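## Task

Shelf spots are labelled with a lot number on the shelf edge beneath them, and several spots may carry the same number. Move one cardboard box from lot 451 and one from lot 434 onto the desk so that nothing overhangs its edge. Every other cardboard box must stay on its own shelf. If no box of a lot exists in the storeroom, skip that lot. The robot must not tip over or finish leaning, or the task fails.

## Robot and tools

ROBOT. A simulated Hello Robot Stretch 3: a two-wheel differential base (0.33 m long, 0.34 m wide, rounded rear) that pivots about the point between its drive wheels, 0.05 m back from the front edge. It cannot drive sideways. A mast carries a lift, and a single telescoping arm reaches out to the robot's RIGHT; to move the gripper forward or back you drive the base. With the arm in and wrist folded, a turn sweeps a 0.28 m radius; an unfolded level wrist reaches beyond that. Loose objects may occasionally get nudged by something external.

FRAMES. Base frame: origin on the floor between the drive wheels, x ahead, y to the left, z up, metres. hand_pose is reported in it, at the point where closed fingertips meet; with all wrist joints at zero its x axis is up, y points back along the arm toward the mast, z toward the rear. Odometry frame = base frame at scene start; base_odometry counts only wheel rotation (slip looks like travel), heading in rad, left positive, -3.142 to 3.142.

TOOL move. One action per call. base: exactly one key, both relative offsets from the base's last reported position: translate_m (metres, forward positive, -3 to 3) or rotate_rad (radians, left positive, -6.4 to 6.4). joints: absolute targets, one object keyed by joint name: lift_m 0 to 1.1; arm_m 0 to 0.52 (extension); wrist_yaw_rad -1.345 to 4.42 (0 along the arm, positive toward the front); wrist_pitch_rad -1.57 to 0.451 (0 level, negative tips fingers down); wrist_roll_rad -2.911 to 2.918 (0 = fingers side by side, level); gripper_m -0.089 to 0.179 (larger is wider; fingertip gap is about 0.007 m less near closed, 0.025 m less wide open); head_pan_rad -3.953 to 1.73 (0 forward, positive left, -1.57 looks along the arm); head_tilt_rad -1.53 to 0.419 (negative down). Done tolerances: lift/arm 0.004, yaw/roll 0.02, pitch 0.05, gripper 0.004, head 0.1. Optional: pace "default" or "max"; speeds, per key top speeds up to max (default/max: translate 0.12/0.30 m/s, rotate 0.76/1.90 rad/s, lift 0.11/0.15 m/s, arm 0.14/0.40 m/s). The base is capped at 0.10 m/s and 0.63 rad/s unless lift_m < 0.30, arm_m < 0.03 and wrist_yaw_rad > 2.54. contact_limits, placed next to their own command: arm_m and translate_m/rotate_rad as motor_effort percent 1 to 100 (base stops when either wheel reaches it); lift_m as {"down": v, "up": v}, 1 to 100, force beyond free motion (defaults 32-47 down, 21-36 up; below ~12 may trip in free motion). {"servos": "reboot"} alone re-enables servos that shut off. cameras picks images (head_camera, nav_camera, wrist_camera, all; [] none). blocking false returns in ~0.5 s while motion continues; a later move overrides only the joints/base it names. Unknown keys make a call invalid; out-of-range values get it refused, and a refusal or uncommanded stop cancels the remaining move/wait/finished_scene calls of that reply. No action exceeds 15 s; moves time out at 14 s.

OTHER TOOLS. wait(seconds 0-10, cameras) returns state without commanding; it ends early once motions settle. stop(cameras) brakes all running motions (they report "stopped" and may keep pressing). zoom_image(camera, region [x0,y0,x1,y1] pixels, max 504x504) enlarges part of the latest image. finished_scene(scene) ends the scene irreversibly; the result must hold without the robot.

RESULTS. The move line reads done or the worst status. Statuses: moving, done, off_target (rest away from target, maybe still pushing), contact_stop (arm/lift go slack until commanded again), time_out, torque_fault (target dropped; wrist/head servo limp until reboot), stopped. on_its_own lists uncommanded behaviour; its "held at" is a target, not a reading. motor_effort is percent, positive toward higher values, bracket = peak during last action; wrist pitch tops out near 45, roll near 72. turned_by_wheels vs turned_by_imu: trust the IMU if they differ by more than 0.15 rad. base_tilt in degrees (forward/right positive, ~4 degree fixed bias). lidar_m: 12 sectors of 30 degrees, first straight ahead then counter-clockwise (4th left, 7th behind, 10th right), plane 0.17 m high, sees legs not tabletops, misses glass; "-" means nothing or closer than 0.15 m. wrist_depth_mm and head_depth_mm: 7x7 median depths in mm (45-1000 and 280-4000); "-" for out of range or blank surfaces. head_camera images arrive rotated (turn clockwise 90 degrees to upright), nav_camera the opposite way. Calibration lines give K and T_world_to_cam in the base frame.

CAUTIONS. Before folding the wrist (yaw to 3.0) or unfolding, put lift_m within 0.32-0.95, pitch -0.4, roll near 0; folded, lift may go to 0.25. With yaw below -0.4 keep pitch at or under -0.5. Grip by commanding gripper_m below the object's width; release with at least 0.05 above it or fully open; the reading does not prove a hold, and a stall guard may loosen grip, so resend. Pushing on something rigid with the gripper above ~0.45 m, or driving while hooked on something fixed, can tip the robot; back off if base_tilt leans. Wrist and head have no contact stop. Thinking time lets a running move continue. Avoid drops, releasing moving items, slams, hard hits and heavy pushing.

Each tool is called as name(argument=value, ...), one argument or row to a line, values as JSON.

## Session

move(
)

move(
  joints={"head_pan_rad": 1.57, "head_tilt_rad": -0.35},
  pace="max",
  cameras=["nav_camera"],
)

move(
  joints={"head_pan_rad": -1.57, "head_tilt_rad": -0.35},
  pace="max",
  cameras=["head_camera","nav_camera"],
)

move(
  joints={"head_pan_rad": -3.2, "head_tilt_rad": -0.35},
  pace="max",
  cameras=["head_camera","nav_camera"],
)

Scene clock: 0.00 s.
base_odometry: x=+0.000 y=+0.000 heading=+0.000
turned_by_wheels: +0.000
turned_by_imu: +0.000
base_tilt: forward=-0.3 right=-1.3
lidar_m: 0.73 0.73 0.85 1.53 2.66 1.26 1.01 1.11 1.82 1.63 1.40 0.83
head_depth_mm: 802 792 784 776 768 761 757 / 774 765 758 751 744 737 730 / 748 740 734 728 721 715 708 / 724 715 710 705 699 694 687 / 702 695 689 684 679 672 667 / 681 673 667 664 658 652 648 / 661 655 652 644 640 634 631
base_status: not commanded
joint_positions: lift_m=+0.374 arm_m=+0.001 wrist_yaw_rad=+3.009 wrist_pitch_rad=-0.462 wrist_roll_rad=+0.000 gripper_m=+0.037 head_pan_rad=+0.000 head_tilt_rad=-0.003
joint_status: not commanded
measured_speeds: all 0
motor_effort: left_wheel=-0.4 right_wheel=+0.1 lift_m=+22.4 arm_m=-2.9 wrist_yaw_rad=-1.0 wrist_pitch_rad=+1.9 wrist_roll_rad=-0.1 gripper_m=+0.3 head_pan_rad=+1.2 head_tilt_rad=+6.7
hand_pose: x=+0.0076 y=+0.0712 z=+0.3774 quat_wxyz=(+0.207, +0.697, +0.116, +0.676) (m; base frame)
wrist_depth_mm: - 138 - - - 859 - / - 151 - - - 975 - / - 167 922 - - 937 - / 840 775 203 821 806 791 762 / 698 671 212 657 648 671 666 / 590 599 126 579 128 582 578 / 522 546 287 355 507 509 509
pictures: head_camera (sideways), nav_camera (sideways), wrist_camera
camera_calibration:
head_camera: T_world_to_cam=[[0.049258, -0.0462949, -0.997713, 1.31416], [0.0559933, 0.997482, -0.0435198, 0.0560066], [0.997215, -0.0537216, 0.0517262, -0.117899], [0, 0, 0, 1]] pos_world=[0.0497012, -0.00136013, 1.31969]
nav_camera: T_world_to_cam=[[-0.0233498, 0.0170467, 0.999582, -1.25828], [0.00969844, -0.999804, 0.017277, 0.0275711], [0.99968, 0.0100978, 0.0231799, -0.0831342], [0, 0, 0, 1]] pos_world=[0.0534596, 0.0498547, 1.25921]
wrist_camera: T_world_to_cam=[[0.994963, -0.0965217, -0.0270514, 0.016197], [-0.0806635, -0.610724, -0.787724, 0.37395], [0.0595115, 0.785938, -0.615434, 0.342021], [0, 0, 0, 1]] pos_world=[-0.00630544, -0.0388635, 0.505499]

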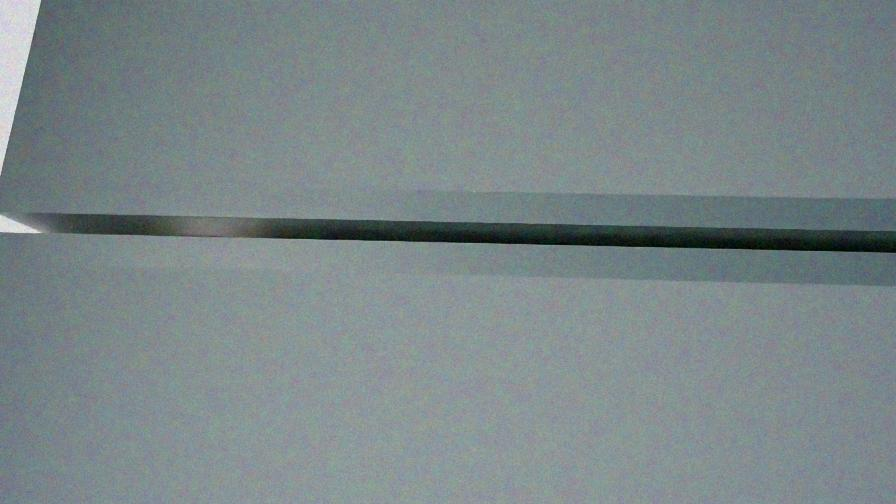

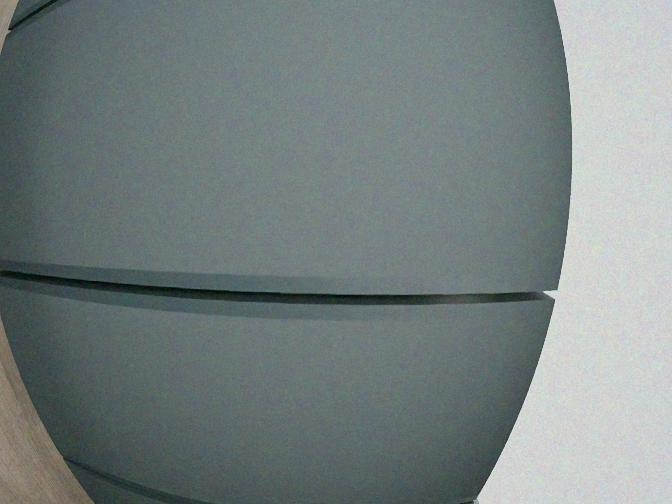

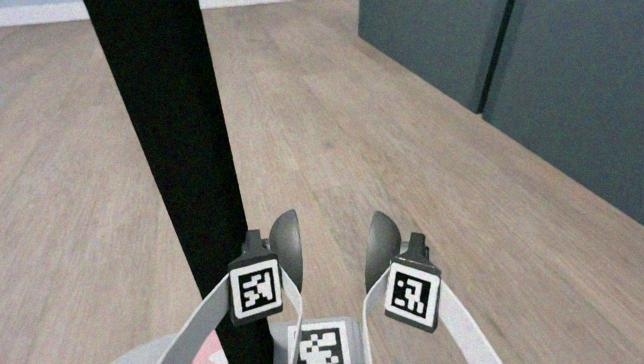

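Scene clock: 2.07 s.
move: done
base_odometry: x=+0.000 y=+0.000 heading=+0.000
turned_by_wheels: +0.000
turned_by_imu: +0.000
base_tilt: forward=-0.4 right=-1.2
lidar_m: 0.72 0.72 0.85 1.53 2.66 1.25 1.01 1.11 1.81 1.62 1.39 0.83
head_depth_mm: 1180 1196 1205 1222 1242 1254 1276 / 1451 1481 1481 1518 1538 1565 1445 / 2401 2535 2664 2816 2484 1845 1480 / 2336 2464 2596 2782 2610 1873 1461 / 2270 2404 2530 2687 2606 1851 1453 / 2213 2331 2478 2632 2546 1877 1450 / 2190 2284 2427 2564 2531 1829 1456
base_status: not commanded
joint_positions: lift_m=+0.374 arm_m=+0.001 wrist_yaw_rad=+3.009 wrist_pitch_rad=-0.462 wrist_roll_rad=+0.000 gripper_m=+0.037 head_pan_rad=+1.578 head_tilt_rad=-0.353
joint_status: all done
measured_speeds: translate_m=+0.000 rotate_rad=+0.000 lift_m=+0.000 arm_m=+0.000 wrist_yaw_rad=+0.000 wrist_pitch_rad=+0.000 wrist_roll_rad=+0.000 head_pan_rad=-0.024 head_tilt_rad=+0.000
motor_effort: left_wheel=-0.7(1.0) right_wheel=+0.1(1.2) lift_m=+22.9(24.0) arm_m=-6.2(6.5) wrist_yaw_rad=-0.3(2.1) wrist_pitch_rad=+1.9(2.1) wrist_roll_rad=-0.3(0.3) gripper_m=+0.5(0.8) head_pan_rad=-2.9(5.8) head_tilt_rad=-0.8(8.1)
hand_pose: x=+0.0076 y=+0.0712 z=+0.3774 quat_wxyz=(+0.207, +0.697, +0.116, +0.676) (m; base frame)
wrist_depth_mm: - 138 - - - 869 - / - 150 - - - 977 - / - 168 921 - - 951 - / 835 762 203 813 808 799 758 / 694 675 211 663 660 668 669 / 605 600 126 570 128 582 576 / 531 540 285 350 506 514 515
pictures: nav_camera (sideways)
camera_calibration:
nav_camera: T_world_to_cam=[[-0.0193995, 0.320351, 0.9471, -1.18946], [0.999666, 0.0223994, 0.0128997, 0.0272618], [-0.017082, 0.947034, -0.320678, 0.370657], [0, 0, 0, 1]] pos_world=[-0.043996, 0.0294098, 1.24505]

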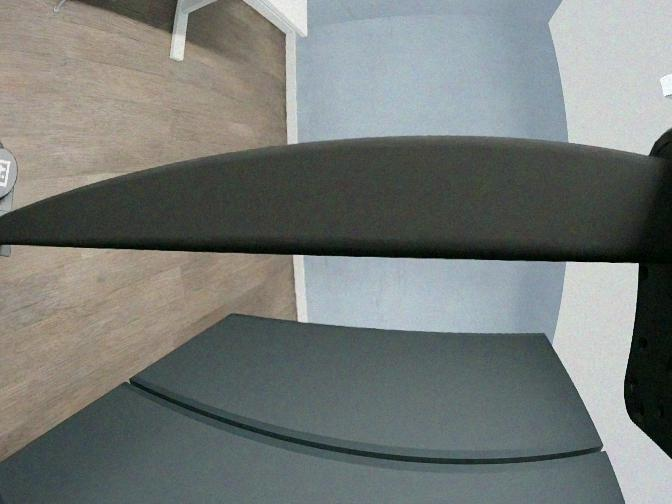

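Scene clock: 4.73 s.
move: done
base_odometry: x=+0.000 y=+0.000 heading=+0.000
turned_by_wheels: +0.000
turned_by_imu: +0.000
base_tilt: forward=-0.2 right=-1.3
lidar_m: 0.72 0.73 0.85 1.53 2.65 1.26 1.01 1.11 1.82 1.62 1.39 0.83
head_depth_mm: 1683 1801 1838 2014 2409 1897 1482 / 1847 2009 2106 2246 2225 1896 1483 / 1873 1954 2080 2213 2235 1899 1465 / 1817 1906 2030 2149 2229 1860 1466 / 1396 1476 1570 1714 1830 1835 1465 / 1720 1788 1908 2032 2081 1821 1442 / 1688 1770 1865 1959 2063 1774 1446
base_status: not commanded
joint_positions: lift_m=+0.374 arm_m=+0.001 wrist_yaw_rad=+3.009 wrist_pitch_rad=-0.462 wrist_roll_rad=+0.000 gripper_m=+0.037 head_pan_rad=-1.578 head_tilt_rad=-0.353
joint_status: all done
measured_speeds: translate_m=+0.000 rotate_rad=+0.000 lift_m=+0.000 arm_m=+0.000 wrist_yaw_rad=+0.000 wrist_pitch_rad=+0.000 wrist_roll_rad=+0.000 head_pan_rad=+0.024 head_tilt_rad=+0.000
motor_effort: left_wheel=-0.3(0.8) right_wheel=+0.8(1.1) lift_m=+23.5(24.2) arm_m=-10.6(11.0) wrist_yaw_rad=-1.2(1.5) wrist_pitch_rad=+1.9(2.0) wrist_roll_rad=+0.2(0.3) gripper_m=+0.4(1.0) head_pan_rad=+3.3(5.5) head_tilt_rad=+4.5(5.3)
hand_pose: x=+0.0076 y=+0.0712 z=+0.3774 quat_wxyz=(+0.207, +0.697, +0.116, +0.676) (m; base frame)
wrist_depth_mm: - 139 - - - 859 - / - 151 - - - 982 - / - 168 911 - - 940 - / 829 772 203 814 812 817 762 / 700 673 211 668 647 673 668 / 596 599 126 578 128 581 578 / 530 534 289 355 507 511 507
pictures: head_camera (sideways), nav_camera (sideways)
camera_calibration:
head_camera: T_world_to_cam=[[-0.0440957, 0.295732, -0.954253, 1.2577], [0.997178, -0.0450624, -0.0600445, 0.0717239], [-0.060758, -0.954208, -0.29291, 0.337223], [0, 0, 0, 1]] pos_world=[0.00442647, -0.0469279, 1.30324]
nav_camera: T_world_to_cam=[[0.0146569, -0.320587, 0.947106, -1.18966], [-0.999888, -0.00764839, 0.0128848, 0.039535], [0.00311313, -0.947188, -0.320663, 0.370579], [0, 0, 0, 1]] pos_world=[0.0558135, -0.0300767, 1.24505]

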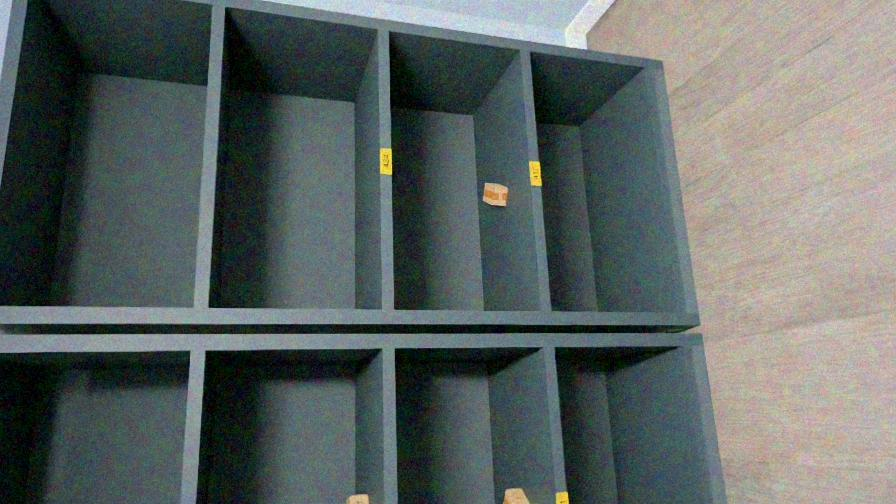

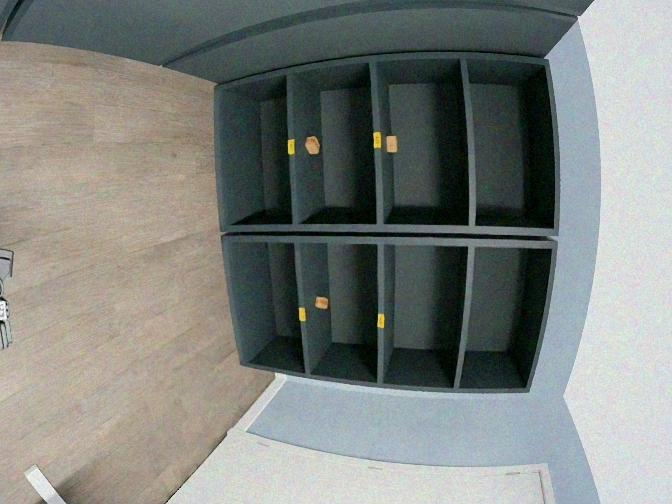

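Scene clock: 6.83 s.
move: done
base_odometry: x=+0.000 y=+0.000 heading=+0.000
turned_by_wheels: +0.000
turned_by_imu: +0.000
base_tilt: forward=-0.1 right=-1.3
lidar_m: 0.72 0.72 0.85 1.53 2.67 1.26 1.01 1.11 1.81 1.63 1.39 0.83
head_depth_mm: 1557 1659 1758 1850 1223 1859 1485 / 1493 1587 1705 1775 1213 1753 1479 / 1443 1534 1638 1705 1207 1646 1432 / 1403 1485 1570 1649 1185 1682 1459 / 1364 1438 1520 1604 1178 1668 1460 / 1315 1386 1469 1544 1172 958 1455 / 1274 1349 1412 1493 1162 913 1361
base_status: not commanded
joint_positions: lift_m=+0.374 arm_m=+0.001 wrist_yaw_rad=+3.009 wrist_pitch_rad=-0.462 wrist_roll_rad=+0.000 gripper_m=+0.037 head_pan_rad=-3.208 head_tilt_rad=-0.350
joint_status: all done
measured_speeds: translate_m=+0.000 rotate_rad=+0.000 lift_m=+0.000 arm_m=+0.000 wrist_yaw_rad=+0.000 wrist_pitch_rad=+0.000 wrist_roll_rad=+0.000 head_pan_rad=+0.024 head_tilt_rad=+0.000
motor_effort: left_wheel=-0.5(0.8) right_wheel=+0.2(1.1) lift_m=+23.9(24.6) arm_m=-13.2(13.4) wrist_yaw_rad=-0.7(1.6) wrist_pitch_rad=+1.8(2.1) wrist_roll_rad=+0.0(0.3) gripper_m=+0.5(1.1) head_pan_rad=+3.1(5.1) head_tilt_rad=+5.3(8.9)
hand_pose: x=+0.0076 y=+0.0712 z=+0.3774 quat_wxyz=(+0.207, +0.697, +0.116, +0.676) (m; base frame)
wrist_depth_mm: - 138 - - - 858 - / - 151 - - - 968 - / - 167 927 - - 942 - / 833 762 203 817 804 786 765 / 694 669 211 655 664 675 663 / 605 596 126 565 129 582 581 / 526 531 289 355 505 511 511
pictures: head_camera (sideways), nav_camera (sideways)
camera_calibration:
head_camera: T_world_to_cam=[[0.295428, 0.0266904, -0.954992, 1.25658], [-0.104009, -0.99277, -0.0599215, 0.0783199], [-0.949686, 0.11703, -0.290516, 0.339505], [0, 0, 0, 1]] pos_world=[-0.0406593, 0.00448272, 1.30335]
nav_camera: T_world_to_cam=[[-0.318507, 0.0041549, 0.947912, -1.18872], [0.0514608, 0.998592, 0.0129142, 0.0330315], [-0.946523, 0.0528936, -0.318272, 0.373237], [0, 0, 0, 1]] pos_world=[-0.0270378, -0.0477877, 1.24517]

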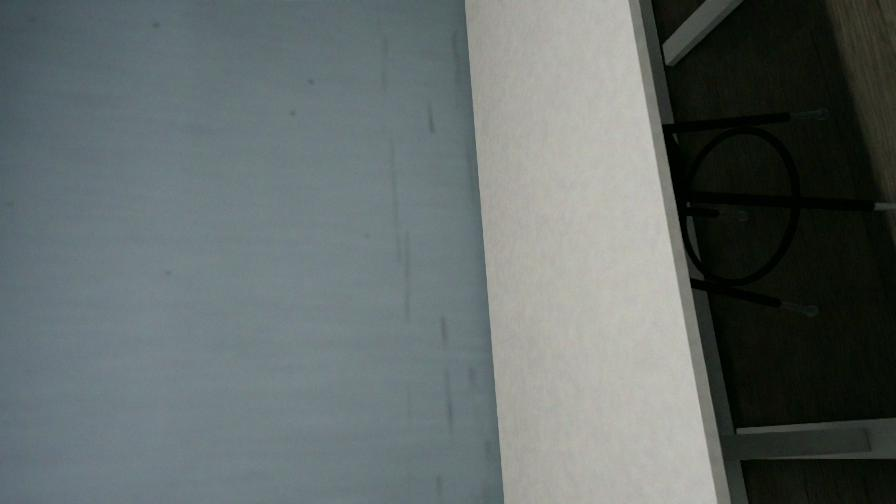

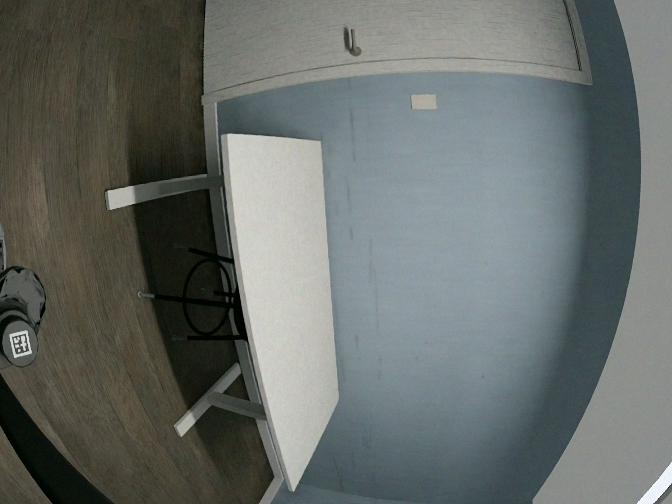

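move(
  joints={"head_pan_rad": -1.42, "head_tilt_rad": -0.42},
  pace="max",
  cameras=["head_camera"],
)

zoom_image(
  camera="head_camera",
  region=[280, 40, 560, 200],
)

zoom_image(
  camera="head_camera",
  region=[300, 344, 580, 504],
)

Scene clock: 18.90 s.
move: done
base_odometry: x=+0.000 y=+0.000 heading=+0.000
turned_by_wheels: +0.000
turned_by_imu: +0.000
base_tilt: forward=-0.3 right=-1.3
lidar_m: 0.72 0.73 0.85 1.53 2.66 1.26 1.01 1.11 1.81 1.62 1.40 0.83
head_depth_mm: 1796 1925 2013 2167 2232 1762 1410 / 1774 1907 1978 2130 2247 1767 1394 / 1740 1814 1951 2006 2207 1749 1396 / 1707 1785 1841 1826 1915 1731 1378 / 1747 1849 1949 2070 2170 1721 1374 / 1710 1821 1913 2045 2170 1712 1363 / 1697 1815 1892 2022 2145 1699 1359
base_status: not commanded
joint_positions: lift_m=+0.374 arm_m=+0.001 wrist_yaw_rad=+3.009 wrist_pitch_rad=-0.462 wrist_roll_rad=+0.000 gripper_m=+0.037 head_pan_rad=-1.412 head_tilt_rad=-0.420
joint_status: all done
measured_speeds: translate_m=+0.000 rotate_rad=+0.000 lift_m=+0.000 arm_m=+0.000 wrist_yaw_rad=+0.000 wrist_pitch_rad=+0.000 wrist_roll_rad=+0.000 head_pan_rad=-0.024 head_tilt_rad=+0.000
motor_effort: left_wheel=-0.6(0.7) right_wheel=-0.1(1.4) lift_m=+23.9(25.1) arm_m=-13.2(13.2) wrist_yaw_rad=-0.1(1.6) wrist_pitch_rad=+1.9(2.0) wrist_roll_rad=+0.2(0.4) gripper_m=+0.5(1.0) head_pan_rad=-3.1(6.5) head_tilt_rad=-3.4(7.9)
hand_pose: x=+0.0076 y=+0.0712 z=+0.3774 quat_wxyz=(+0.207, +0.697, +0.116, +0.676) (m; base frame)
wrist_depth_mm: - 139 - - - 860 - / - 151 - - - 992 - / - 167 924 - - 920 - / 846 774 203 815 798 802 758 / 694 678 212 658 656 669 674 / 604 602 126 577 129 580 584 / 524 544 288 354 499 510 508
pictures: head_camera (sideways)
camera_calibration:
head_camera: T_world_to_cam=[[-0.102463, 0.346692, -0.932366, 1.22942], [0.990218, 0.124791, -0.0624179, 0.0747887], [0.0947115, -0.929641, -0.356087, 0.418422], [0, 0, 0, 1]] pos_world=[0.012283, -0.0465799, 1.29993]

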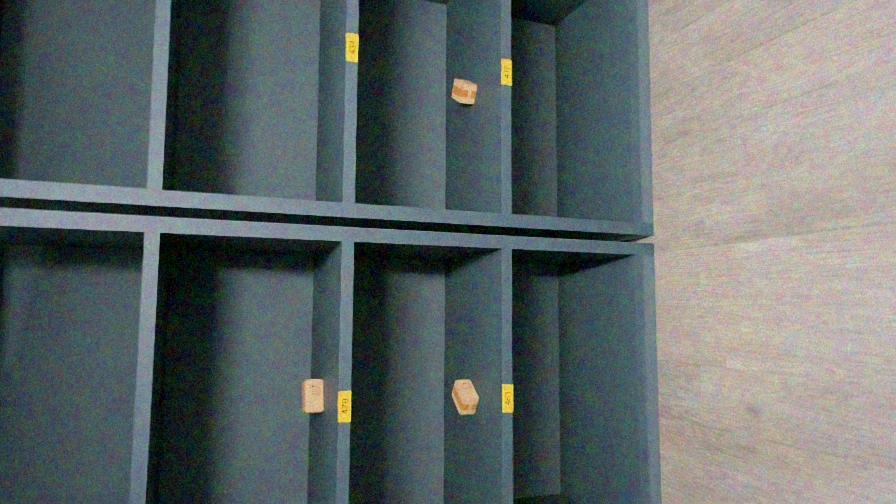

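Scaled by 1.800 from the camera's 896x504 image, which has a finer 1280x720 frame.

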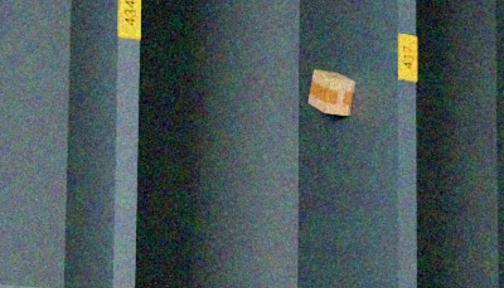

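Scaled by 1.800 from the camera's 896x504 image, which has a finer 1280x720 frame.

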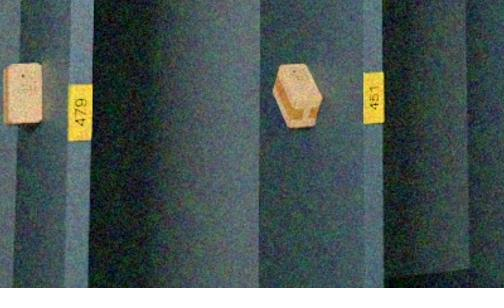

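zoom_image(
  camera="head_camera",
  region=[490, 50, 525, 92],
)

zoom_image(
  camera="head_camera",
  region=[335, 25, 370, 67],
)

zoom_image(
  camera="head_camera",
  region=[490, 375, 525, 417],
)

Scaled by 12.000 from the camera's 896x504 image, which has a finer 1280x720 frame.

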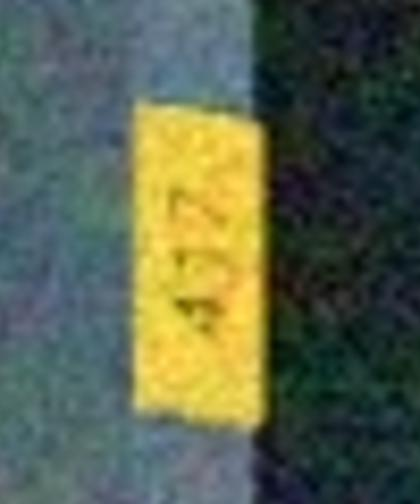

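Scaled by 12.000 from the camera's 896x504 image, which has a finer 1280x720 frame.

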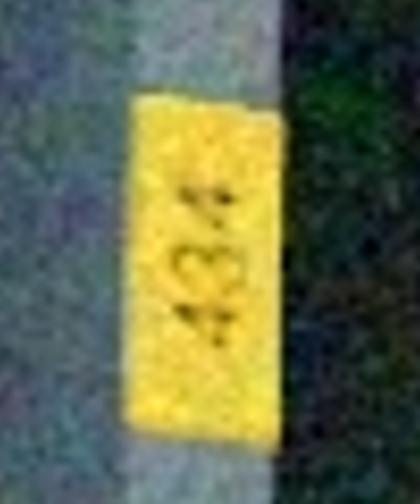

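Scaled by 12.000 from the camera's 896x504 image, which has a finer 1280x720 frame.

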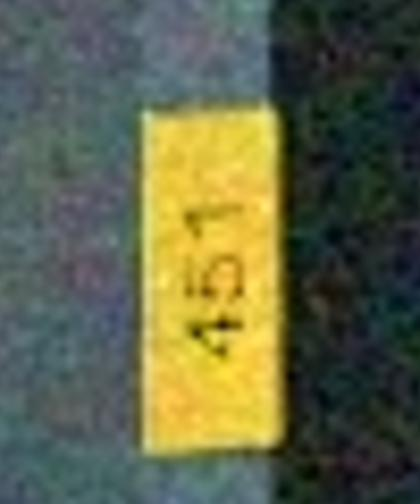

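move(
  base={"rotate_rad": -1.082},
  joints={"lift_m": 0.285},
  pace="max",
  cameras=[],
)

move(
  base={"translate_m": 0.982},
  pace="max",
  cameras=[],
)

move(
  base={"rotate_rad": 1.314},
  joints={"lift_m": 0.58, "wrist_pitch_rad": -0.4, "head_pan_rad": -1.57, "head_tilt_rad": -0.5},
  pace="max",
  cameras=[],
)

move(
  joints={"wrist_yaw_rad": 0.0, "gripper_m": 0.179},
)

Scene clock: 66.50 s.
move: done
base_odometry: x=+0.000 y=+0.000 heading=-1.082
turned_by_wheels: -1.082
turned_by_imu: -1.061
base_tilt: forward=-0.3 right=-1.3
lidar_m: 1.44 0.84 0.73 0.73 0.85 1.47 2.66 1.26 1.01 1.11 1.79 1.63
head_depth_mm: 1271 1344 1427 1487 1077 1254 1370 / 1322 1399 1486 1584 1192 1650 1364 / 1357 1447 1534 1651 1783 1742 1388 / 1416 1504 1608 1727 1865 1738 1387 / 1484 1584 1692 1817 1992 1731 1375 / 1555 1663 1775 1938 2071 1714 1370 / 1626 1762 1880 2081 2171 1707 1361
base_status: done
joint_positions: lift_m=+0.285 arm_m=+0.001 wrist_yaw_rad=+3.009 wrist_pitch_rad=-0.463 wrist_roll_rad=+0.000 gripper_m=+0.037 head_pan_rad=-1.420 head_tilt_rad=-0.420
joint_status: all done
measured_speeds: all 0
motor_effort: left_wheel=+5.8(14.0) right_wheel=-8.1(14.7) lift_m=+31.3(31.4) arm_m=-12.5(13.3) wrist_yaw_rad=-1.3(1.6) wrist_pitch_rad=+2.0(2.2) wrist_roll_rad=-0.2(0.5) gripper_m=+0.8(1.0) head_pan_rad=-2.9(3.5) head_tilt_rad=-3.3(4.8)
hand_pose: x=+0.0076 y=+0.0711 z=+0.2877 quat_wxyz=(+0.208, +0.697, +0.117, +0.676) (m; base frame)
wrist_depth_mm: - 138 - - - - - / - 151 161 - - - - / 838 167 210 803 782 768 742 / 690 630 204 669 662 648 653 / 571 571 212 542 541 553 553 / 499 304 126 291 129 481 474 / 268 273 252 262 402 421 415
pictures: none
No camera images: "cameras" was empty.

Scene clock: 71.13 s.
move: done
base_odometry: x=+0.461 y=-0.867 heading=-1.082
turned_by_wheels: +0.000
turned_by_imu: +0.001
base_tilt: forward=-0.3 right=-1.2
lidar_m: 0.80 0.54 0.47 0.47 0.54 0.95 3.57 1.64 1.80 1.53 0.80 0.88
head_depth_mm: 1470 1543 1638 1749 1872 1769 1403 / 1523 1599 1730 1836 1949 1756 1394 / 1591 1707 1811 1933 2066 1736 1395 / 1667 1749 1878 2033 2169 1729 1375 / 1304 1396 1475 1607 1735 1667 1372 / 1356 1466 1534 1686 1429 1625 1339 / 1351 1452 1487 1556 1330 1444 1287
base_status: done
joint_positions: lift_m=+0.285 arm_m=+0.001 wrist_yaw_rad=+3.009 wrist_pitch_rad=-0.463 wrist_roll_rad=+0.000 gripper_m=+0.037 head_pan_rad=-1.420 head_tilt_rad=-0.420
joint_status: not commanded
measured_speeds: all 0
motor_effort: left_wheel=+1.9(15.9) right_wheel=+3.5(10.4) lift_m=+26.1(31.5) arm_m=-9.7(13.0) wrist_yaw_rad=+0.0(2.1) wrist_pitch_rad=+2.1(2.3) wrist_roll_rad=+0.1(0.3) gripper_m=+0.4(1.0) head_pan_rad=-2.5(3.5) head_tilt_rad=-1.5(4.2)
hand_pose: x=+0.0076 y=+0.0711 z=+0.2877 quat_wxyz=(+0.208, +0.697, +0.117, +0.676) (m; base frame)
wrist_depth_mm: - 138 - - - - 425 / - 151 161 - - - 461 / - 167 176 - - 532 - / 682 633 197 643 624 588 - / 576 563 213 544 543 554 548 / 492 303 126 292 129 478 479 / 267 272 252 262 402 422 418
pictures: none
No camera images: "cameras" was empty.

Scene clock: 73.90 s.
move: done
base_odometry: x=+0.461 y=-0.867 heading=+0.232
turned_by_wheels: +1.314
turned_by_imu: +1.292
base_tilt: forward=-0.4 right=-1.1
lidar_m: 0.47 0.48 0.66 1.81 2.58 1.65 1.80 1.53 0.80 1.13 0.66 0.48
head_depth_mm: 833 1004 1077 846 1130 999 1103 / 858 1009 1069 838 1249 994 1238 / 886 1004 1069 826 1239 987 1240 / 917 1006 1064 815 1226 983 1229 / 925 1002 1065 808 1222 975 1224 / 924 998 1059 795 1212 971 1218 / 924 997 1060 784 1154 961 1185
base_status: done
joint_positions: lift_m=+0.580 arm_m=+0.001 wrist_yaw_rad=+3.009 wrist_pitch_rad=-0.419 wrist_roll_rad=+0.000 gripper_m=+0.037 head_pan_rad=-1.574 head_tilt_rad=-0.501
joint_status: all done
measured_speeds: all 0
motor_effort: left_wheel=-5.4(15.3) right_wheel=+7.8(12.3) lift_m=+27.9(35.0) arm_m=-12.4(13.3) wrist_yaw_rad=-0.1(1.7) wrist_pitch_rad=+3.0(5.9) wrist_roll_rad=-0.1(0.3) gripper_m=+0.1(1.0) head_pan_rad=+3.9(4.0) head_tilt_rad=-3.0(7.1)
hand_pose: x=+0.0084 y=+0.0768 z=+0.5925 quat_wxyz=(+0.193, +0.699, +0.101, +0.681) (m; base frame)
wrist_depth_mm: - 137 - - - - - / - 149 - - - - - / - 163 - - - - - / - 188 207 - - - - / - 984 204 961 972 - - / 862 866 128 829 129 846 - / 760 758 267 756 724 736 -
pictures: none
No camera images: "cameras" was empty.

Scene clock: 76.40 s.
move: done
base_odometry: x=+0.461 y=-0.867 heading=+0.232
turned_by_wheels: +0.000
turned_by_imu: +0.000
base_tilt: forward=-0.3 right=-1.2
lidar_m: 0.47 0.48 0.66 1.81 2.58 1.64 1.80 1.53 0.81 1.13 0.66 0.49
head_depth_mm: 831 1009 1069 844 1131 1001 1113 / 856 1007 1068 837 1254 993 1239 / 885 1001 1070 824 1246 986 1234 / 917 1002 1066 814 1234 979 1230 / 930 1002 1067 804 1225 975 1218 / 927 1002 1066 791 1219 967 1214 / 919 1004 1052 786 1153 962 1175
base_status: not commanded
joint_positions: lift_m=+0.580 arm_m=+0.001 wrist_yaw_rad=+0.003 wrist_pitch_rad=-0.419 wrist_roll_rad=+0.000 gripper_m=+0.179 head_pan_rad=-1.570 head_tilt_rad=-0.501
joint_status: all done
measured_speeds: all 0
motor_effort: left_wheel=-4.9(5.6) right_wheel=+7.6(8.8) lift_m=+22.5(27.3) arm_m=-11.1(13.3) wrist_yaw_rad=-2.9(6.9) wrist_pitch_rad=+3.0(3.1) wrist_roll_rad=+0.0(0.3) gripper_m=+0.2(82.9) head_pan_rad=+3.6(4.2) head_tilt_rad=-2.5(4.0)
hand_pose: x=-0.0208 y=-0.3699 z=+0.5925 quat_wxyz=(+0.692, +0.148, -0.691, -0.146) (m; base frame)
wrist_depth_mm: - - - 581 - - - / - - - - - - - / - - - - - - - / - - - - - - - / - 142 - - - 904 548 / - 126 - - - - - / - 737 739 734 724 701 105
pictures: head_camera (sideways), nav_camera (sideways), wrist_camera
camera_calibration:
head_camera: T_world_to_cam=[[-0.0465521, 0.432808, -0.900283, 1.18729], [0.997503, -0.0277818, -0.0649351, 0.0780386], [-0.0531159, -0.901058, -0.430434, 0.516114], [0, 0, 0, 1]] pos_world=[0.00484081, -0.0466505, 1.29611]
nav_camera: T_world_to_cam=[[0.017351, -0.456578, 0.889514, -1.11458], [-0.999791, -0.0175287, 0.0105048, 0.0426412], [0.0107957, -0.889511, -0.456787, 0.547668], [0, 0, 0, 1]] pos_world=[0.0560588, -0.0209878, 1.24115]
wrist_camera: T_world_to_cam=[[-0.998878, -0.0399309, -0.0254648, -0.0138632], [-0.00250251, 0.581442, -0.813584, 0.729606], [0.0472934, -0.812608, -0.580889, 0.210751], [0, 0, 0, 1]] pos_world=[-0.021989, -0.253519, 0.715666]

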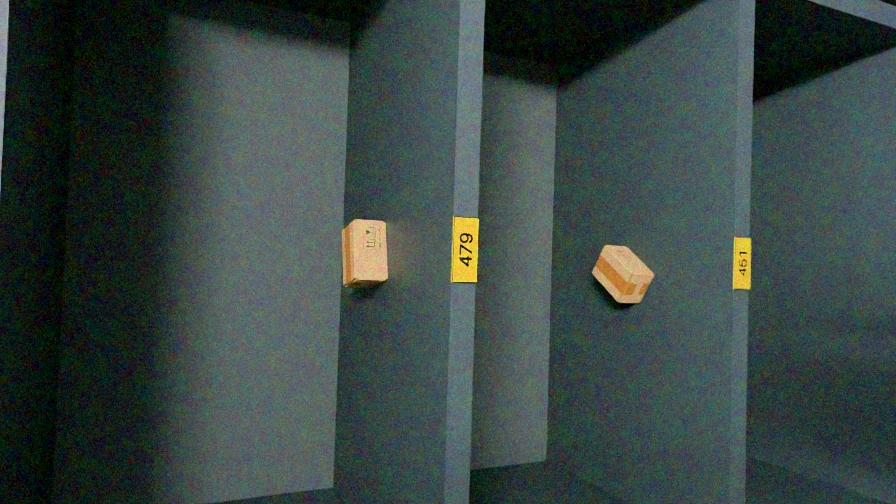

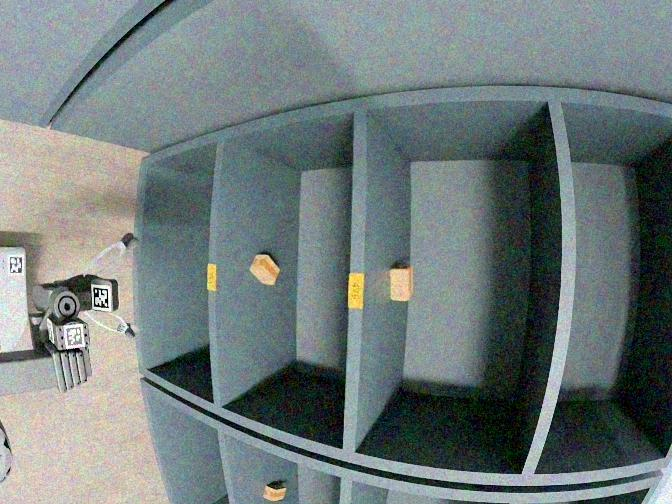

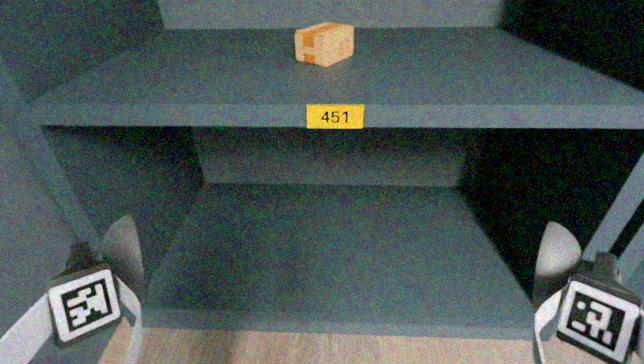

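move(
  base={"translate_m": 0.025},
  joints={"arm_m": 0.24, "lift_m": 0.60, "wrist_pitch_rad": -0.32},
)

Scene clock: 86.17 s.
move: done
base_odometry: x=+0.486 y=-0.861 heading=+0.232
turned_by_wheels: +0.000
turned_by_imu: +0.000
base_tilt: forward=-0.3 right=-1.2
lidar_m: 0.44 0.46 0.63 1.73 1.82 1.67 1.82 1.55 0.82 1.13 0.63 0.46
head_depth_mm: 832 1009 1085 839 1155 1002 1175 / 860 1001 1072 837 1247 991 1207 / 887 1004 1064 827 1236 986 507 / 922 1003 1065 815 1232 949 523 / 928 1001 1066 804 1223 975 1223 / 922 1005 1061 793 1213 964 1220 / 921 991 1048 785 1113 962 1158
base_status: done
joint_positions: lift_m=+0.600 arm_m=+0.240 wrist_yaw_rad=+0.003 wrist_pitch_rad=-0.341 wrist_roll_rad=+0.000 gripper_m=+0.179 head_pan_rad=-1.570 head_tilt_rad=-0.501
joint_status: all done
measured_speeds: all 0
motor_effort: left_wheel=+2.2(7.2) right_wheel=+9.3(12.4) lift_m=+24.3(34.2) arm_m=+13.9(15.3) wrist_yaw_rad=-3.0(4.0) wrist_pitch_rad=+3.4(6.1) wrist_roll_rad=+0.1(0.3) gripper_m=+0.4(1.1) head_pan_rad=+2.9(4.1) head_tilt_rad=-0.1(1.7)
hand_pose: x=-0.0208 y=-0.6184 z=+0.6304 quat_wxyz=(+0.697, +0.121, -0.696, -0.119) (m; base frame)
wrist_depth_mm: - 596 - - - - 561 / - 647 - - - - 602 / - - - 406 - - - / - - - 405 - - - / 318 302 312 309 309 308 319 / - 144 281 280 276 270 266 / - - - - - - 105
pictures: head_camera (sideways), nav_camera (sideways), wrist_camera
camera_calibration:
head_camera: T_world_to_cam=[[-0.0466384, 0.432801, -0.900282, 1.18728], [0.997509, -0.0275633, -0.0649259, 0.0780365], [-0.0529147, -0.901068, -0.430437, 0.516117], [0, 0, 0, 1]] pos_world=[0.00484112, -0.0466504, 1.29611]
nav_camera: T_world_to_cam=[[0.0173967, -0.456576, 0.889514, -1.11458], [-0.999789, -0.0176382, 0.0104999, 0.0426454], [0.0108954, -0.889509, -0.456787, 0.547662], [0, 0, 0, 1]] pos_world=[0.0560594, -0.0209881, 1.24115]
wrist_camera: T_world_to_cam=[[-0.998883, -0.0415505, -0.0224885, -0.0257077], [-0.00220183, 0.516411, -0.856338, 0.891653], [0.0471945, -0.855332, -0.515926, -0.0365879], [0, 0, 0, 1]] pos_world=[-0.021989, -0.492823, 0.744102]

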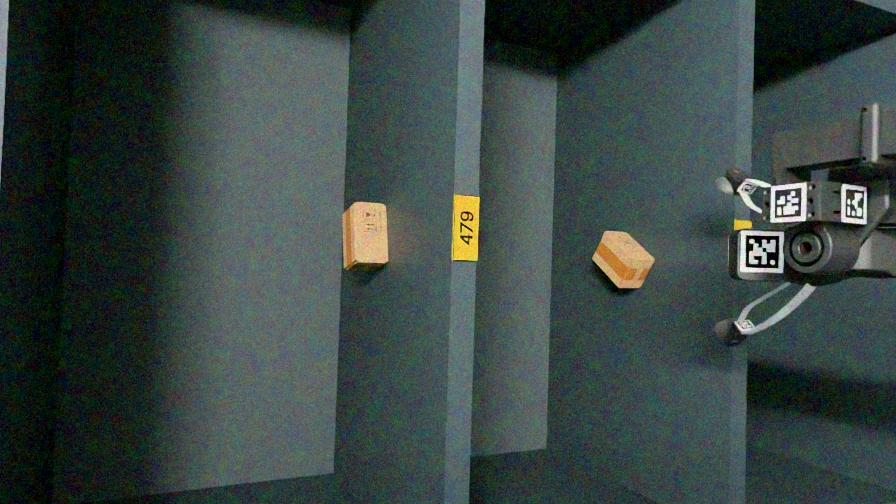

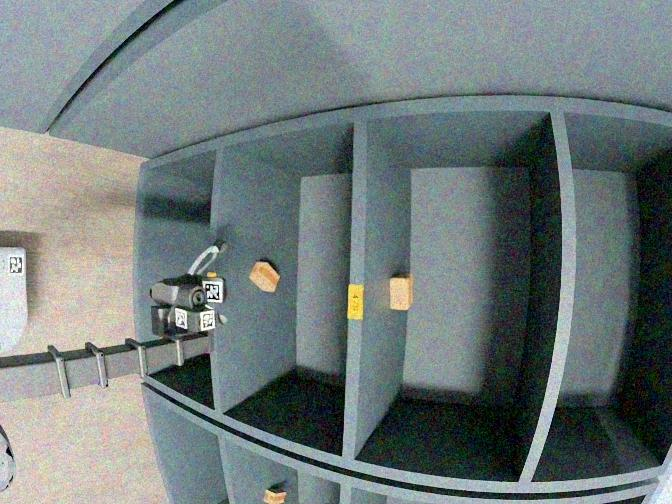

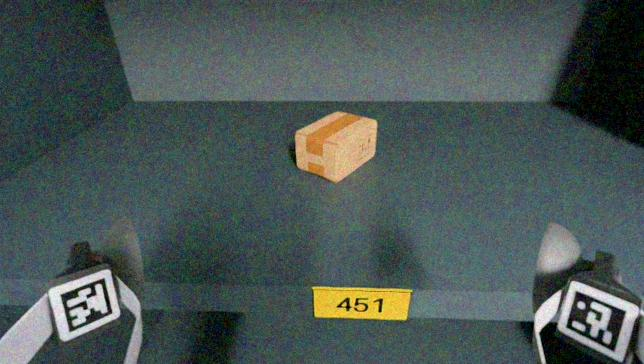

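move(
  base={"translate_m": 0.07},
  joints={"wrist_yaw_rad": -0.3, "lift_m": 0.545},
  cameras=["wrist_camera"],
)

move(
  joints={"arm_m": 0.42},
  contact_limits={"arm_m": 40},
  cameras=["wrist_camera"],
)

Scene clock: 129.73 s.
move: done
base_odometry: x=+0.554 y=-0.845 heading=+0.232
turned_by_wheels: +0.000
turned_by_imu: +0.000
base_tilt: forward=-0.4 right=-1.2
lidar_m: 0.37 0.39 0.53 1.44 2.71 1.72 1.89 1.60 0.86 1.13 0.53 0.39
head_depth_mm: 836 1005 1081 844 1246 999 1215 / 862 1003 1064 833 1241 991 1215 / 895 1007 1062 824 1243 984 549 / 924 1002 1069 811 1232 979 630 / 925 998 1060 802 1213 974 1222 / 922 1001 1064 794 1212 970 1211 / 826 897 910 782 949 906 1068
base_status: done
joint_positions: lift_m=+0.545 arm_m=+0.240 wrist_yaw_rad=-0.297 wrist_pitch_rad=-0.340 wrist_roll_rad=+0.000 gripper_m=+0.179 head_pan_rad=-1.570 head_tilt_rad=-0.501
joint_status: all done
measured_speeds: all 0
motor_effort: left_wheel=+0.5(7.4) right_wheel=+9.4(13.2) lift_m=+23.5(26.1) arm_m=+12.8(13.6) wrist_yaw_rad=-3.4(7.4) wrist_pitch_rad=+3.3(3.4) wrist_roll_rad=-0.2(0.3) gripper_m=+0.4(1.0) head_pan_rad=+2.6(3.5) head_tilt_rad=+1.9(2.6)
hand_pose: x=-0.0898 y=-0.6082 z=+0.5755 quat_wxyz=(+0.672, +0.016, -0.707, -0.222) (m; base frame)
wrist_depth_mm: - - - - - 669 - / - - 369 - - - - / - - 371 - - - - / 302 300 300 299 295 294 309 / 242 232 246 257 274 289 - / 119 140 246 - - 734 - / - - - - - - 105
pictures: wrist_camera
camera_calibration:
wrist_camera: T_world_to_cam=[[-0.966581, 0.25537, -0.0225483, 0.0880566], [0.150392, 0.493602, -0.856586, 0.839229], [-0.207616, -0.83135, -0.515512, -0.0614065], [0, 0, 0, 1]] pos_world=[-0.0538482, -0.487783, 0.689201]

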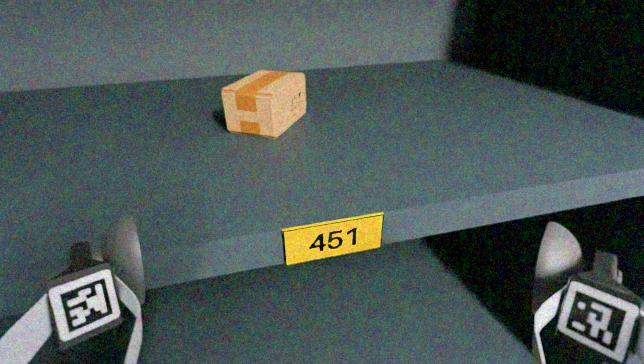

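Scene clock: 132.30 s.
move: done
base_odometry: x=+0.554 y=-0.845 heading=+0.232
turned_by_wheels: +0.000
turned_by_imu: +0.000
base_tilt: forward=-0.3 right=-1.3
lidar_m: 0.37 0.39 0.53 1.45 2.72 1.73 1.89 1.60 0.86 1.13 0.53 0.39
head_depth_mm: 835 1006 1077 844 1246 1000 1218 / 865 1002 1070 835 1254 989 1245 / 890 999 1064 823 1239 697 594 / 925 997 1062 811 1233 707 1195 / 929 1003 1065 800 1214 976 1223 / 923 1004 1059 796 1209 971 1215 / 827 898 910 781 951 910 1064
base_status: not commanded
joint_positions: lift_m=+0.545 arm_m=+0.420 wrist_yaw_rad=-0.297 wrist_pitch_rad=-0.340 wrist_roll_rad=+0.000 gripper_m=+0.179 head_pan_rad=-1.570 head_tilt_rad=-0.501
joint_status: all done
measured_speeds: all 0
motor_effort: left_wheel=+0.5(0.9) right_wheel=+9.6(10.2) lift_m=+24.3(24.9) arm_m=+13.4(14.7) wrist_yaw_rad=-2.6(4.3) wrist_pitch_rad=+3.2(3.4) wrist_roll_rad=+0.2(0.3) gripper_m=+0.7(1.0) head_pan_rad=+2.4(3.5) head_tilt_rad=+3.3(3.7)
contact_limits: arm_m 40 (drawing in: default 31, maximum 55; extending or still: default 40, maximum 69)
hand_pose: x=-0.0899 y=-0.7882 z=+0.5755 quat_wxyz=(+0.672, +0.016, -0.707, -0.222) (m; base frame)
wrist_depth_mm: - - - - - - - / - - - - - - - / - - - 250 - - - / 302 298 224 223 296 293 291 / 242 231 231 228 235 235 244 / 119 187 198 198 197 197 - / 161 166 170 170 169 169 105
pictures: wrist_camera
camera_calibration:
wrist_camera: T_world_to_cam=[[-0.96656, 0.25545, -0.0224992, 0.134044], [0.150389, 0.49359, -0.856593, 0.928074], [-0.207712, -0.831333, -0.515501, -0.21105], [0, 0, 0, 1]] pos_world=[-0.0538481, -0.667783, 0.689201]

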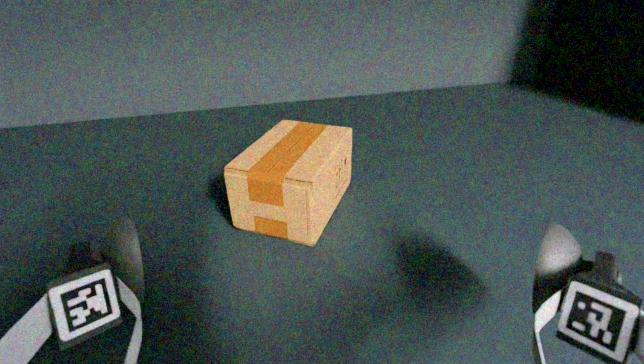

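move(
  joints={"arm_m": 0.512},
  contact_limits={"arm_m": 35},
  cameras=["wrist_camera"],
)

move(
  joints={"gripper_m": 0.06},
  cameras=["wrist_camera"],
)

Scene clock: 144.67 s.
move: done
base_odometry: x=+0.554 y=-0.845 heading=+0.232
turned_by_wheels: +0.000
turned_by_imu: +0.000
base_tilt: forward=-0.3 right=-1.3
lidar_m: 0.37 0.39 0.53 1.45 2.71 1.73 1.89 1.60 0.86 1.13 0.53 0.39
head_depth_mm: 832 1002 1079 838 1245 1000 1212 / 857 1006 1067 837 1250 987 1239 / 885 1000 1061 820 1246 747 592 / 922 1002 1065 813 1232 904 1229 / 925 1003 1060 804 1225 972 1223 / 927 1001 1060 791 1212 972 1217 / 829 893 911 785 951 908 1064
base_status: not commanded
joint_positions: lift_m=+0.545 arm_m=+0.512 wrist_yaw_rad=-0.297 wrist_pitch_rad=-0.340 wrist_roll_rad=+0.000 gripper_m=+0.179 head_pan_rad=-1.570 head_tilt_rad=-0.500
joint_status: all done
measured_speeds: all 0
motor_effort: left_wheel=+0.4(0.8) right_wheel=+9.3(10.3) lift_m=+27.1(27.4) arm_m=+13.2(15.5) wrist_yaw_rad=-2.8(4.3) wrist_pitch_rad=+3.2(3.4) wrist_roll_rad=-0.2(0.3) gripper_m=+0.5(1.0) head_pan_rad=+2.7(3.4) head_tilt_rad=+5.0(5.0)
contact_limits: arm_m 35 (drawing in: default 31, maximum 55; extending or still: default 40, maximum 69)
hand_pose: x=-0.0899 y=-0.8802 z=+0.5755 quat_wxyz=(+0.672, +0.016, -0.707, -0.222) (m; base frame)
wrist_depth_mm: 299 315 333 - - - 441 / 319 334 - - - - 467 / 336 - - - - - - / 299 298 298 200 293 291 289 / 241 230 239 159 226 235 242 / 118 187 143 138 190 196 - / 162 166 161 138 165 168 105
pictures: wrist_camera
camera_calibration:
wrist_camera: T_world_to_cam=[[-0.96656, 0.25545, -0.0224992, 0.157546], [0.150389, 0.49359, -0.856593, 0.973485], [-0.207712, -0.831333, -0.515501, -0.287533], [0, 0, 0, 1]] pos_world=[-0.0538481, -0.759783, 0.689201]

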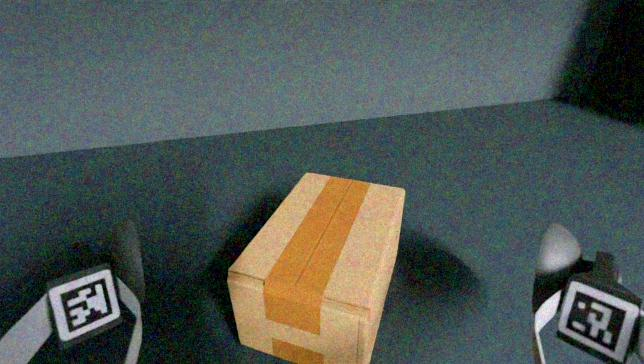

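Scene clock: 146.40 s.
move: done
base_odometry: x=+0.554 y=-0.845 heading=+0.232
turned_by_wheels: +0.000
turned_by_imu: +0.000
base_tilt: forward=-0.4 right=-1.1
lidar_m: 0.37 0.39 0.53 1.45 2.72 1.73 1.89 1.60 0.86 1.13 0.53 0.39
head_depth_mm: 834 1002 1081 838 1247 1001 1215 / 856 1005 1068 834 1257 989 1237 / 885 1001 1067 827 1231 746 593 / 922 1003 1064 814 1226 902 1229 / 923 1004 1063 806 1219 974 1215 / 922 1001 1064 792 1212 969 1220 / 828 894 908 785 950 909 1069
base_status: not commanded
joint_positions: lift_m=+0.545 arm_m=+0.512 wrist_yaw_rad=-0.297 wrist_pitch_rad=-0.340 wrist_roll_rad=+0.000 gripper_m=+0.060 head_pan_rad=-1.570 head_tilt_rad=-0.500
joint_status: all done
measured_speeds: all 0
motor_effort: left_wheel=+0.5(0.8) right_wheel=+9.6(10.5) lift_m=+27.6(28.0) arm_m=+11.6(13.0) wrist_yaw_rad=-2.5(4.4) wrist_pitch_rad=+3.3(3.4) wrist_roll_rad=+0.1(0.3) gripper_m=-2.5(83.6) head_pan_rad=+2.3(3.3) head_tilt_rad=+3.7(4.6)
contact_limits: arm_m 35 (drawing in: default 31, maximum 55; extending or still: default 40, maximum 69)
hand_pose: x=-0.0899 y=-0.8802 z=+0.5755 quat_wxyz=(+0.672, +0.016, -0.707, -0.222) (m; base frame)
wrist_depth_mm: 298 315 333 - - - 442 / 320 333 - - - - 471 / 334 - - - - - - / 301 298 296 284 292 293 290 / 241 239 159 160 159 234 233 / 200 199 130 138 128 195 190 / 172 161 165 145 160 120 168
pictures: wrist_camera
camera_calibration:
wrist_camera: T_world_to_cam=[[-0.96656, 0.25545, -0.0224992, 0.157546], [0.150389, 0.49359, -0.856593, 0.973485], [-0.207712, -0.831333, -0.515501, -0.287533], [0, 0, 0, 1]] pos_world=[-0.0538481, -0.759783, 0.689201]

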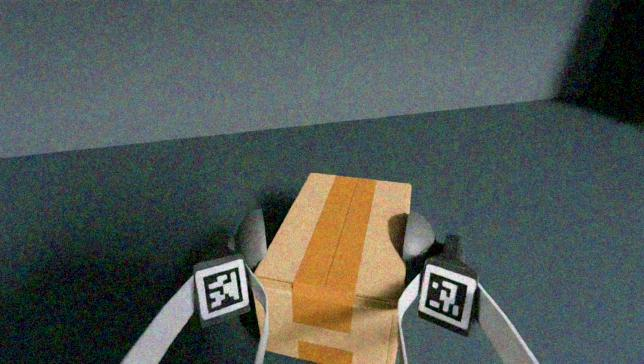

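move(
  joints={"gripper_m": 0.015},
  cameras=[],
)

move(
  joints={"lift_m": 0.60},
  cameras=["wrist_camera"],
)

move(
  joints={"arm_m": 0.0},
  cameras=["wrist_camera"],
)

Scene clock: 174.90 s.
move: done
base_odometry: x=+0.554 y=-0.845 heading=+0.232
turned_by_wheels: +0.000
turned_by_imu: +0.000
base_tilt: forward=-0.2 right=-1.2
lidar_m: 0.37 0.39 0.53 1.44 2.72 1.73 1.89 1.60 0.86 1.13 0.53 0.39
head_depth_mm: 833 1011 1078 841 1250 999 1211 / 859 1001 1069 835 1250 991 1243 / 885 1003 1068 825 1236 748 593 / 923 1003 1064 812 1230 905 1231 / 924 1001 1060 805 1224 976 1218 / 927 996 1058 794 1207 970 1218 / 830 893 911 783 950 907 1068
base_status: not commanded
joint_positions: lift_m=+0.545 arm_m=+0.512 wrist_yaw_rad=-0.297 wrist_pitch_rad=-0.340 wrist_roll_rad=+0.000 gripper_m=+0.016 head_pan_rad=-1.570 head_tilt_rad=-0.500
joint_status: all done
measured_speeds: all 0
motor_effort: left_wheel=+0.5(0.7) right_wheel=+8.8(10.7) lift_m=+29.3(30.1) arm_m=+7.7(8.7) wrist_yaw_rad=-3.2(4.1) wrist_pitch_rad=+3.3(3.4) wrist_roll_rad=-0.1(0.3) gripper_m=-18.1(89.6) head_pan_rad=+2.5(2.7) head_tilt_rad=+3.9(4.2)
contact_limits: arm_m 35 (drawing in: default 31, maximum 55; extending or still: default 40, maximum 69)
hand_pose: x=-0.0899 y=-0.8802 z=+0.5755 quat_wxyz=(+0.672, +0.016, -0.707, -0.222) (m; base frame)
wrist_depth_mm: 302 317 331 - - - 442 / 320 334 - - - - 466 / 338 - - - - - - / 300 299 297 283 293 292 288 / 240 239 221 160 159 235 233 / 201 200 129 138 127 196 190 / 171 100 166 145 140 120 168
pictures: none
No camera images: "cameras" was empty.

Scene clock: 176.23 s.
move: done
base_odometry: x=+0.554 y=-0.845 heading=+0.232
turned_by_wheels: +0.000
turned_by_imu: +0.000
base_tilt: forward=-0.2 right=-1.1
lidar_m: 0.37 0.39 0.53 1.45 2.71 1.72 1.89 1.60 0.86 1.13 0.53 0.39
head_depth_mm: 835 1004 1073 841 1236 1000 1215 / 859 1002 1069 837 1250 991 1182 / 887 1001 1065 824 1240 642 1138 / 920 1000 1063 816 1175 919 1226 / 924 997 1063 802 1214 973 1230 / 923 998 1058 792 1210 966 1216 / 827 894 903 781 954 908 1066
base_status: not commanded
joint_positions: lift_m=+0.600 arm_m=+0.512 wrist_yaw_rad=-0.297 wrist_pitch_rad=-0.343 wrist_roll_rad=+0.000 gripper_m=+0.016 head_pan_rad=-1.570 head_tilt_rad=-0.500
joint_status: all done
measured_speeds: all 0
motor_effort: left_wheel=+0.0(0.9) right_wheel=+9.8(10.1) lift_m=+31.8(33.7) arm_m=+6.6(8.3) wrist_yaw_rad=-4.1(4.2) wrist_pitch_rad=+3.8(3.9) wrist_roll_rad=-0.1(0.3) gripper_m=-18.0(18.8) head_pan_rad=+2.2(2.7) head_tilt_rad=+3.1(4.4)
contact_limits: arm_m 35 (drawing in: default 31, maximum 55; extending or still: default 40, maximum 69)
hand_pose: x=-0.0898 y=-0.8799 z=+0.6298 quat_wxyz=(+0.671, +0.017, -0.707, -0.223) (m; base frame)
wrist_depth_mm: 301 317 332 - - - 438 / 319 333 - - - - 468 / 336 - - - - - 491 / - - - 191 - - - / 312 311 155 160 153 316 305 / 271 270 130 138 127 265 264 / 238 100 217 144 140 216 228
pictures: wrist_camera
camera_calibration:
wrist_camera: T_world_to_cam=[[-0.966533, 0.255542, -0.0226117, 0.158957], [0.151113, 0.495884, -0.85514, 1.02109], [-0.207312, -0.829938, -0.517904, -0.256551], [0, 0, 0, 1]] pos_world=[-0.053849, -0.759886, 0.743904]

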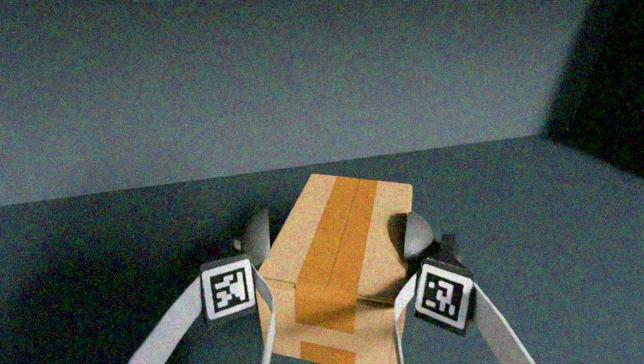

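Scene clock: 181.17 s.
move: done
base_odometry: x=+0.554 y=-0.845 heading=+0.232
turned_by_wheels: +0.000
turned_by_imu: +0.000
base_tilt: forward=-0.3 right=-1.1
lidar_m: 0.37 0.39 0.53 1.45 2.71 1.72 1.89 1.60 0.86 1.13 0.53 0.39
head_depth_mm: 827 1007 1081 843 1247 997 1217 / 855 1007 1069 835 1247 991 1243 / 884 1008 1060 826 1239 990 1237 / 919 999 1063 814 1232 977 1229 / 928 999 1062 804 1216 976 1217 / 924 1000 1067 794 1216 969 1223 / 828 897 910 784 954 910 1067
base_status: not commanded
joint_positions: lift_m=+0.600 arm_m=+0.001 wrist_yaw_rad=-0.297 wrist_pitch_rad=-0.343 wrist_roll_rad=+0.000 gripper_m=+0.016 head_pan_rad=-1.570 head_tilt_rad=-0.500
joint_status: all done
measured_speeds: all 0
motor_effort: left_wheel=+0.7(1.0) right_wheel=+9.8(10.4) lift_m=+25.4(31.9) arm_m=-12.9(14.4) wrist_yaw_rad=-3.4(4.6) wrist_pitch_rad=+3.8(3.9) wrist_roll_rad=-0.1(0.3) gripper_m=-18.1(18.6) head_pan_rad=+2.2(2.8) head_tilt_rad=+2.5(4.2)
hand_pose: x=-0.0898 y=-0.3685 z=+0.6298 quat_wxyz=(+0.671, +0.017, -0.707, -0.223) (m; base frame)
wrist_depth_mm: - - - - - - 866 / - - - - - - 548 / - - - - - 573 - / - - - 199 - 648 - / - - 159 160 153 700 - / - - 129 138 127 781 873 / - 99 118 144 135 772 811
pictures: wrist_camera
camera_calibration:
wrist_camera: T_world_to_cam=[[-0.966522, 0.25558, -0.0226734, 0.0283031], [0.151201, 0.495937, -0.855094, 0.767433], [-0.2073, -0.829895, -0.517978, 0.168028], [0, 0, 0, 1]] pos_world=[-0.0538491, -0.248386, 0.743904]

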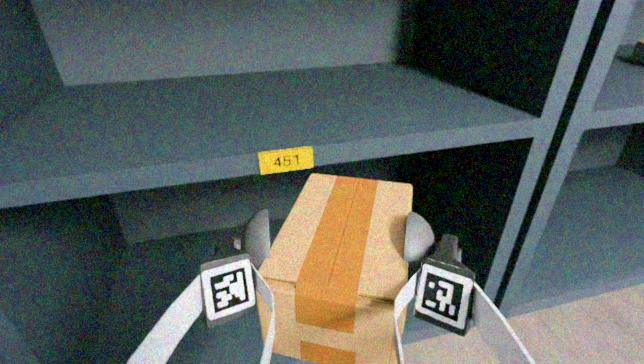

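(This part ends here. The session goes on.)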